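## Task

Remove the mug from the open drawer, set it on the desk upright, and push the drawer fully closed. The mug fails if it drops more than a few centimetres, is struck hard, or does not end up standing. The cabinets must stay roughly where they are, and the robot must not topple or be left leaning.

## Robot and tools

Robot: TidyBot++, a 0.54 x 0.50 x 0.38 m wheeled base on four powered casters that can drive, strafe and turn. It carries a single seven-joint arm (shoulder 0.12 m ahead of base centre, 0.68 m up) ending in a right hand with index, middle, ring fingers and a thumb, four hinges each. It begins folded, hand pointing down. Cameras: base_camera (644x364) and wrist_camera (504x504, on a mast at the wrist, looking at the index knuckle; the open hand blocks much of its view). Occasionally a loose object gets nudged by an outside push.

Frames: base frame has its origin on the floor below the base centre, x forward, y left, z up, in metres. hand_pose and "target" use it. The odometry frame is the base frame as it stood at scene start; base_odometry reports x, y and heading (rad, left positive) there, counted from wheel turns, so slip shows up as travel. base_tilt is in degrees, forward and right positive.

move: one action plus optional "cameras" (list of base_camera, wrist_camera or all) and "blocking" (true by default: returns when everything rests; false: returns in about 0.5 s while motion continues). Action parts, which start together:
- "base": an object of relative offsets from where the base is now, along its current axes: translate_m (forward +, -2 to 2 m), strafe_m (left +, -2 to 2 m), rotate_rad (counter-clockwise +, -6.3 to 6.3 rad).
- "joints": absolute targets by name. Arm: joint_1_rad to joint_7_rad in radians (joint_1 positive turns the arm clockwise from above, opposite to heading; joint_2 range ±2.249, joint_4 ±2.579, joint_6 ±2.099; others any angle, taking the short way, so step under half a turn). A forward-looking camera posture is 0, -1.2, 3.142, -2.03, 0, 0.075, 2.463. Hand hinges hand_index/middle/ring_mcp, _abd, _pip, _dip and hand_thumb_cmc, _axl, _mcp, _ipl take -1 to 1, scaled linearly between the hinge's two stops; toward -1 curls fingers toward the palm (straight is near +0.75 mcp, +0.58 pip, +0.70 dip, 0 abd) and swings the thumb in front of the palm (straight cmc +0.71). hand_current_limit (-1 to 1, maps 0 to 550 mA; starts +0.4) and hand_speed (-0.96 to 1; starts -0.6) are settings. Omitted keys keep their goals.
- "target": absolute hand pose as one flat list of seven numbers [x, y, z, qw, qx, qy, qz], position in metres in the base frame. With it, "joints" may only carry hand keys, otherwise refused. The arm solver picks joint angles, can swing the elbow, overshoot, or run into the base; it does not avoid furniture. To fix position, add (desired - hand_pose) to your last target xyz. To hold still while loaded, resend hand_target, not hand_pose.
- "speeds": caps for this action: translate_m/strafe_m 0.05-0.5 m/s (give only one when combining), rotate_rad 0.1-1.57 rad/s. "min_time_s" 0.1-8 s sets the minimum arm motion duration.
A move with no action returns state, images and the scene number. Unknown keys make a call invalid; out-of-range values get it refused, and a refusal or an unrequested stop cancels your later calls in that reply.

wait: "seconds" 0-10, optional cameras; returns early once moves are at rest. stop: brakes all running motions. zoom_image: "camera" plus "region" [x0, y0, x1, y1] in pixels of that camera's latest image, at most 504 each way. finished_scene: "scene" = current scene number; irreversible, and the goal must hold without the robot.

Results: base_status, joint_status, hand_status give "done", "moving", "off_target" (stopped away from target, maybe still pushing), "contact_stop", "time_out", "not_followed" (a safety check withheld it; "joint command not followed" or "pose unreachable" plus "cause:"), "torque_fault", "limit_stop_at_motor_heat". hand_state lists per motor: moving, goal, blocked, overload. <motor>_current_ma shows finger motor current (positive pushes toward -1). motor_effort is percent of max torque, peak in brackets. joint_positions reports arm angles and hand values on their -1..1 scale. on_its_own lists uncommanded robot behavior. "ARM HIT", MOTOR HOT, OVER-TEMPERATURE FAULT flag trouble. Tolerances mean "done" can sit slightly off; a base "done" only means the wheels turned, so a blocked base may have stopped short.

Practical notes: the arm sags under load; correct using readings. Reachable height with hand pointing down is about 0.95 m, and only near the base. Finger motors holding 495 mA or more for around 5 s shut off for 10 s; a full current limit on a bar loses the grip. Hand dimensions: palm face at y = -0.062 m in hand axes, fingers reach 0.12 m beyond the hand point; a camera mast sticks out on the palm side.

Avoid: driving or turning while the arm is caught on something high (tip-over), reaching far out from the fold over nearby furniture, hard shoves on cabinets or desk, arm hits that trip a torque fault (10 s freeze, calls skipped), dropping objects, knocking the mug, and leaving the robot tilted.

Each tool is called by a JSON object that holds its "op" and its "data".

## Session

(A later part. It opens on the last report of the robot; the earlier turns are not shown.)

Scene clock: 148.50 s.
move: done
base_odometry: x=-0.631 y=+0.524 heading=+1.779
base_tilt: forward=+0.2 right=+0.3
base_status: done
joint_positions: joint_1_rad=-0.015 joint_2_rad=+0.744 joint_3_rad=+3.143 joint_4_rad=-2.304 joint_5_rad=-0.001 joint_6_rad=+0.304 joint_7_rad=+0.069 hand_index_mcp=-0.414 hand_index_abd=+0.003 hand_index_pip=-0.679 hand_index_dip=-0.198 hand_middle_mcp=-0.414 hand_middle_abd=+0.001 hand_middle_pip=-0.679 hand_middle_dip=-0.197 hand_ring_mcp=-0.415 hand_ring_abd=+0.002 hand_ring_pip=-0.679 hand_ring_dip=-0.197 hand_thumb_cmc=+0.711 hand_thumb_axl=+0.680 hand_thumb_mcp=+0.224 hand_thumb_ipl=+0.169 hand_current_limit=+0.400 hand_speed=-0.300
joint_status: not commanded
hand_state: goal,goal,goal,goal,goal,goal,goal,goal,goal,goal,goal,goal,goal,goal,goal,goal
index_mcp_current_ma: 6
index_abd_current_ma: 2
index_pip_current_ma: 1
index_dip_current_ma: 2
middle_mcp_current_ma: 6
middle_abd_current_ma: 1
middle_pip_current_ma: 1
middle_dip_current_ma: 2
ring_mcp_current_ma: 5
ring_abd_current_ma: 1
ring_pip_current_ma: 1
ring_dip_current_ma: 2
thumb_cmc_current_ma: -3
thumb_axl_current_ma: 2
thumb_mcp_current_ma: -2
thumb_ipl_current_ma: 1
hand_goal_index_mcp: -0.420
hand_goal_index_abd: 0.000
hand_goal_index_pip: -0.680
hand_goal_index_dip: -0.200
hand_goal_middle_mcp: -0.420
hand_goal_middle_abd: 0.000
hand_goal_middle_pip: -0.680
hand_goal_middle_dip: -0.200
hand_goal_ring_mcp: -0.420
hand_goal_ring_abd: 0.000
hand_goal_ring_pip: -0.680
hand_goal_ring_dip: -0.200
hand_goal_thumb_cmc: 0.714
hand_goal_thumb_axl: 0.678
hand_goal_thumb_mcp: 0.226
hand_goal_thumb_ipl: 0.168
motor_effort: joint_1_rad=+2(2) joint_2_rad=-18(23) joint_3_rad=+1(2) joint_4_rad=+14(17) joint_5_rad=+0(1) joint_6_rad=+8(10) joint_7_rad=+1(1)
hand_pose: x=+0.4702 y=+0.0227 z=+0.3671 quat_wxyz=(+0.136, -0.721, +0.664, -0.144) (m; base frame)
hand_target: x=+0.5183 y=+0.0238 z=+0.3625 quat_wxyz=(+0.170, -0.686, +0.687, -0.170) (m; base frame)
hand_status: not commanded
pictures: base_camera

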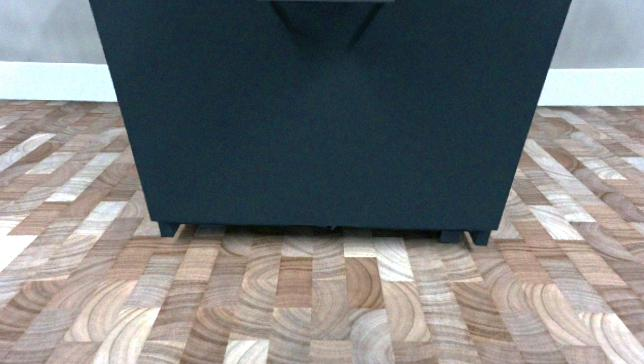

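{"op": "move", "data": {"base": {"translate_m":-0.42}, "cameras": ["base_camera"]}}

{"op": "move", "data": {"joints": {"joint_1_rad":-0.3,"joint_2_rad":0.1,"joint_3_rad":3.142,"joint_4_rad":-2.1,"joint_5_rad":0,"joint_6_rad":-0.5,"joint_7_rad":1.2}}}

{"op": "move", "data": {"joints": {"joint_1_rad":-0.6,"joint_2_rad":-1.1,"joint_3_rad":3.142,"joint_4_rad":-2.03,"joint_5_rad":0,"joint_6_rad":-0.4,"joint_7_rad":2.4,"hand_index_mcp":0.754,"hand_middle_mcp":0.754,"hand_ring_mcp":0.754,"hand_index_pip":0.576,"hand_middle_pip":0.576,"hand_ring_pip":0.576,"hand_index_dip":0.696,"hand_middle_dip":0.696,"hand_ring_dip":0.696}, "base": {"strafe_m":-0.35,"rotate_rad":0.35}, "cameras": ["all"]}}

{"op": "zoom_image", "data": {"camera": "wrist_camera", "region": [344, 170, 504, 330]}}

{"op": "zoom_image", "data": {"camera": "wrist_camera", "region": [0, 30, 160, 150]}}

Scene clock: 151.20 s.
move: done
base_odometry: x=-0.544 y=+0.113 heading=+1.779
base_tilt: forward=+0.3 right=+0.3
base_status: done
joint_positions: joint_1_rad=-0.012 joint_2_rad=+0.768 joint_3_rad=+3.143 joint_4_rad=-2.240 joint_5_rad=-0.001 joint_6_rad=+0.317 joint_7_rad=+0.068 hand_index_mcp=-0.414 hand_index_abd=+0.003 hand_index_pip=-0.679 hand_index_dip=-0.198 hand_middle_mcp=-0.414 hand_middle_abd=+0.001 hand_middle_pip=-0.679 hand_middle_dip=-0.197 hand_ring_mcp=-0.415 hand_ring_abd=+0.002 hand_ring_pip=-0.679 hand_ring_dip=-0.197 hand_thumb_cmc=+0.711 hand_thumb_axl=+0.680 hand_thumb_mcp=+0.224 hand_thumb_ipl=+0.169 hand_current_limit=+0.400 hand_speed=-0.300
joint_status: not commanded
hand_state: goal,goal,goal,goal,goal,goal,goal,goal,goal,goal,goal,goal,goal,goal,goal,goal
index_mcp_current_ma: 6
index_abd_current_ma: 2
index_pip_current_ma: 1
index_dip_current_ma: 2
middle_mcp_current_ma: 6
middle_abd_current_ma: 1
middle_pip_current_ma: 1
middle_dip_current_ma: 2
ring_mcp_current_ma: 5
ring_abd_current_ma: 1
ring_pip_current_ma: 1
ring_dip_current_ma: 2
thumb_cmc_current_ma: -3
thumb_axl_current_ma: 2
thumb_mcp_current_ma: -2
thumb_ipl_current_ma: 1
hand_goal_index_mcp: -0.420
hand_goal_index_abd: 0.000
hand_goal_index_pip: -0.680
hand_goal_index_dip: -0.200
hand_goal_middle_mcp: -0.420
hand_goal_middle_abd: 0.000
hand_goal_middle_pip: -0.680
hand_goal_middle_dip: -0.200
hand_goal_ring_mcp: -0.420
hand_goal_ring_abd: 0.000
hand_goal_ring_pip: -0.680
hand_goal_ring_dip: -0.200
hand_goal_thumb_cmc: 0.714
hand_goal_thumb_axl: 0.678
hand_goal_thumb_mcp: 0.226
hand_goal_thumb_ipl: 0.168
motor_effort: joint_1_rad=+0(3) joint_2_rad=-27(29) joint_3_rad=-1(2) joint_4_rad=+4(13) joint_5_rad=+0(1) joint_6_rad=+3(7) joint_7_rad=+1(1)
hand_pose: x=+0.5067 y=+0.0221 z=+0.3640 quat_wxyz=(+0.153, -0.716, +0.662, -0.163) (m; base frame)
hand_target: x=+0.5183 y=+0.0238 z=+0.3625 quat_wxyz=(+0.170, -0.686, +0.687, -0.170) (m; base frame)
hand_status: not commanded
pictures: base_camera

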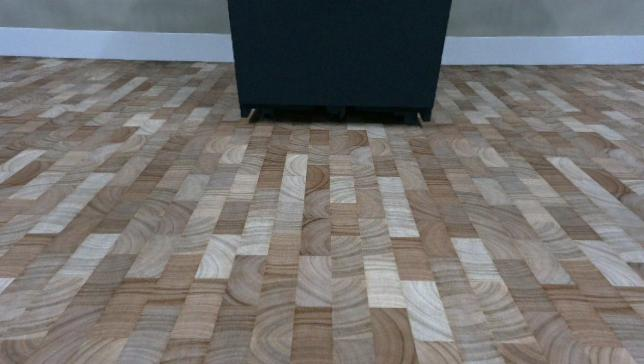

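Scene clock: 153.57 s.
move: done
base_odometry: x=-0.544 y=+0.113 heading=+1.779
base_tilt: forward=+0.2 right=+0.3
base_status: not commanded
joint_positions: joint_1_rad=-0.281 joint_2_rad=+0.128 joint_3_rad=+3.143 joint_4_rad=-2.126 joint_5_rad=-0.001 joint_6_rad=-0.435 joint_7_rad=+1.124 hand_index_mcp=-0.414 hand_index_abd=+0.003 hand_index_pip=-0.679 hand_index_dip=-0.198 hand_middle_mcp=-0.414 hand_middle_abd=+0.001 hand_middle_pip=-0.679 hand_middle_dip=-0.197 hand_ring_mcp=-0.415 hand_ring_abd=+0.002 hand_ring_pip=-0.679 hand_ring_dip=-0.197 hand_thumb_cmc=+0.711 hand_thumb_axl=+0.680 hand_thumb_mcp=+0.224 hand_thumb_ipl=+0.169 hand_current_limit=+0.400 hand_speed=-0.300
joint_status: all done
hand_state: goal,goal,goal,goal,goal,goal,goal,goal,goal,goal,goal,goal,goal,goal,goal,goal
index_mcp_current_ma: 6
index_abd_current_ma: 2
index_pip_current_ma: 1
index_dip_current_ma: 2
middle_mcp_current_ma: 6
middle_abd_current_ma: 1
middle_pip_current_ma: 1
middle_dip_current_ma: 2
ring_mcp_current_ma: 5
ring_abd_current_ma: 1
ring_pip_current_ma: 1
ring_dip_current_ma: 2
thumb_cmc_current_ma: -3
thumb_axl_current_ma: 2
thumb_mcp_current_ma: -2
thumb_ipl_current_ma: 1
hand_goal_index_mcp: -0.420
hand_goal_index_abd: 0.000
hand_goal_index_pip: -0.680
hand_goal_index_dip: -0.200
hand_goal_middle_mcp: -0.420
hand_goal_middle_abd: 0.000
hand_goal_middle_pip: -0.680
hand_goal_middle_dip: -0.200
hand_goal_ring_mcp: -0.420
hand_goal_ring_abd: 0.000
hand_goal_ring_pip: -0.680
hand_goal_ring_dip: -0.200
hand_goal_thumb_cmc: 0.714
hand_goal_thumb_axl: 0.678
hand_goal_thumb_mcp: 0.226
hand_goal_thumb_ipl: 0.168
motor_effort: joint_1_rad=+0(1) joint_2_rad=-17(30) joint_3_rad=+0(2) joint_4_rad=+13(13) joint_5_rad=+0(2) joint_6_rad=+4(4) joint_7_rad=+1(2)
hand_pose: x=+0.5002 y=+0.0414 z=+0.6046 quat_wxyz=(+0.080, -0.971, +0.082, -0.210) (m; base frame)
hand_target: x=+0.5008 y=+0.0450 z=+0.6207 quat_wxyz=(+0.072, -0.975, +0.035, -0.207) (m; base frame)
hand_status: not commanded
pictures: none

Scene clock: 156.40 s.
move: done
base_odometry: x=-0.201 y=+0.185 heading=+2.130
base_tilt: forward=+0.2 right=+0.3
base_status: done
joint_positions: joint_1_rad=-0.580 joint_2_rad=-1.086 joint_3_rad=+3.140 joint_4_rad=-2.056 joint_5_rad=-0.001 joint_6_rad=-0.436 joint_7_rad=+2.325 hand_index_mcp=+0.759 hand_index_abd=+0.003 hand_index_pip=+0.575 hand_index_dip=+0.694 hand_middle_mcp=+0.759 hand_middle_abd=+0.001 hand_middle_pip=+0.575 hand_middle_dip=+0.694 hand_ring_mcp=+0.758 hand_ring_abd=+0.002 hand_ring_pip=+0.575 hand_ring_dip=+0.694 hand_thumb_cmc=+0.718 hand_thumb_axl=+0.680 hand_thumb_mcp=+0.225 hand_thumb_ipl=+0.169 hand_current_limit=+0.400 hand_speed=-0.300
joint_status: all done
hand_state: goal,goal,goal,goal,goal,goal,goal,goal,goal,goal,goal,goal,goal,goal,goal,goal
index_mcp_current_ma: 5
index_abd_current_ma: 2
index_pip_current_ma: -1
index_dip_current_ma: -2
middle_mcp_current_ma: 5
middle_abd_current_ma: 1
middle_pip_current_ma: -1
middle_dip_current_ma: -2
ring_mcp_current_ma: 4
ring_abd_current_ma: 1
ring_pip_current_ma: 0
ring_dip_current_ma: -2
thumb_cmc_current_ma: 3
thumb_axl_current_ma: 2
thumb_mcp_current_ma: -1
thumb_ipl_current_ma: 1
hand_goal_index_mcp: 0.754
hand_goal_index_abd: 0.000
hand_goal_index_pip: 0.576
hand_goal_index_dip: 0.696
hand_goal_middle_mcp: 0.754
hand_goal_middle_abd: 0.000
hand_goal_middle_pip: 0.576
hand_goal_middle_dip: 0.696
hand_goal_ring_mcp: 0.754
hand_goal_ring_abd: 0.000
hand_goal_ring_pip: 0.576
hand_goal_ring_dip: 0.696
hand_goal_thumb_cmc: 0.714
hand_goal_thumb_axl: 0.678
hand_goal_thumb_mcp: 0.226
hand_goal_thumb_ipl: 0.168
motor_effort: joint_1_rad=+0(3) joint_2_rad=+12(20) joint_3_rad=+0(3) joint_4_rad=+17(18) joint_5_rad=+0(1) joint_6_rad=+9(10) joint_7_rad=+1(2)
hand_pose: x=+0.3087 y=+0.0345 z=+1.1462 quat_wxyz=(-0.066, -0.507, -0.401, -0.760) (m; base frame)
hand_target: x=+0.2910 y=+0.0292 z=+1.1784 quat_wxyz=(-0.090, -0.466, -0.404, -0.782) (m; base frame)
hand_status: not commanded
pictures: base_camera, wrist_camera

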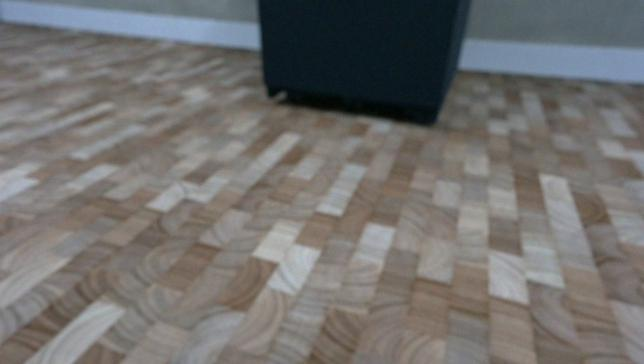

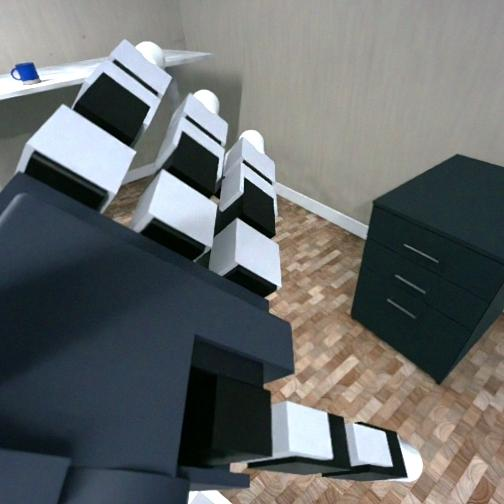

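Scaled by 3.150 from the camera's 504x504 image, which has a finer 720x720 frame.

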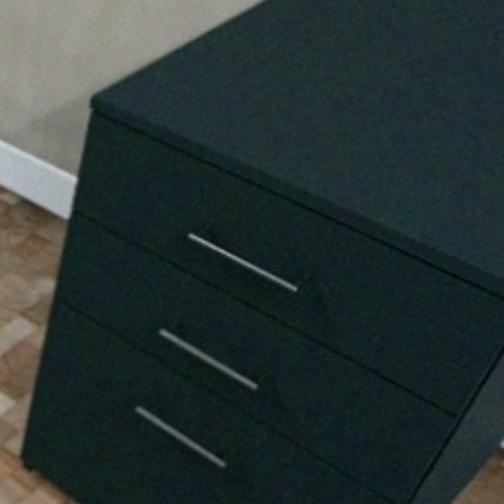

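Scaled by 3.150 from the camera's 504x504 image, which has a finer 720x720 frame.

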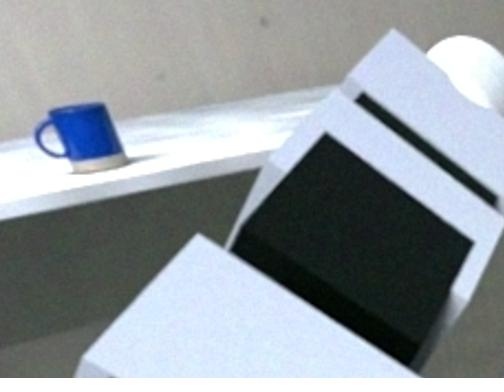

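{"op": "finished_scene", "data": {"scene": 2}}

The scene is finished: the task was done.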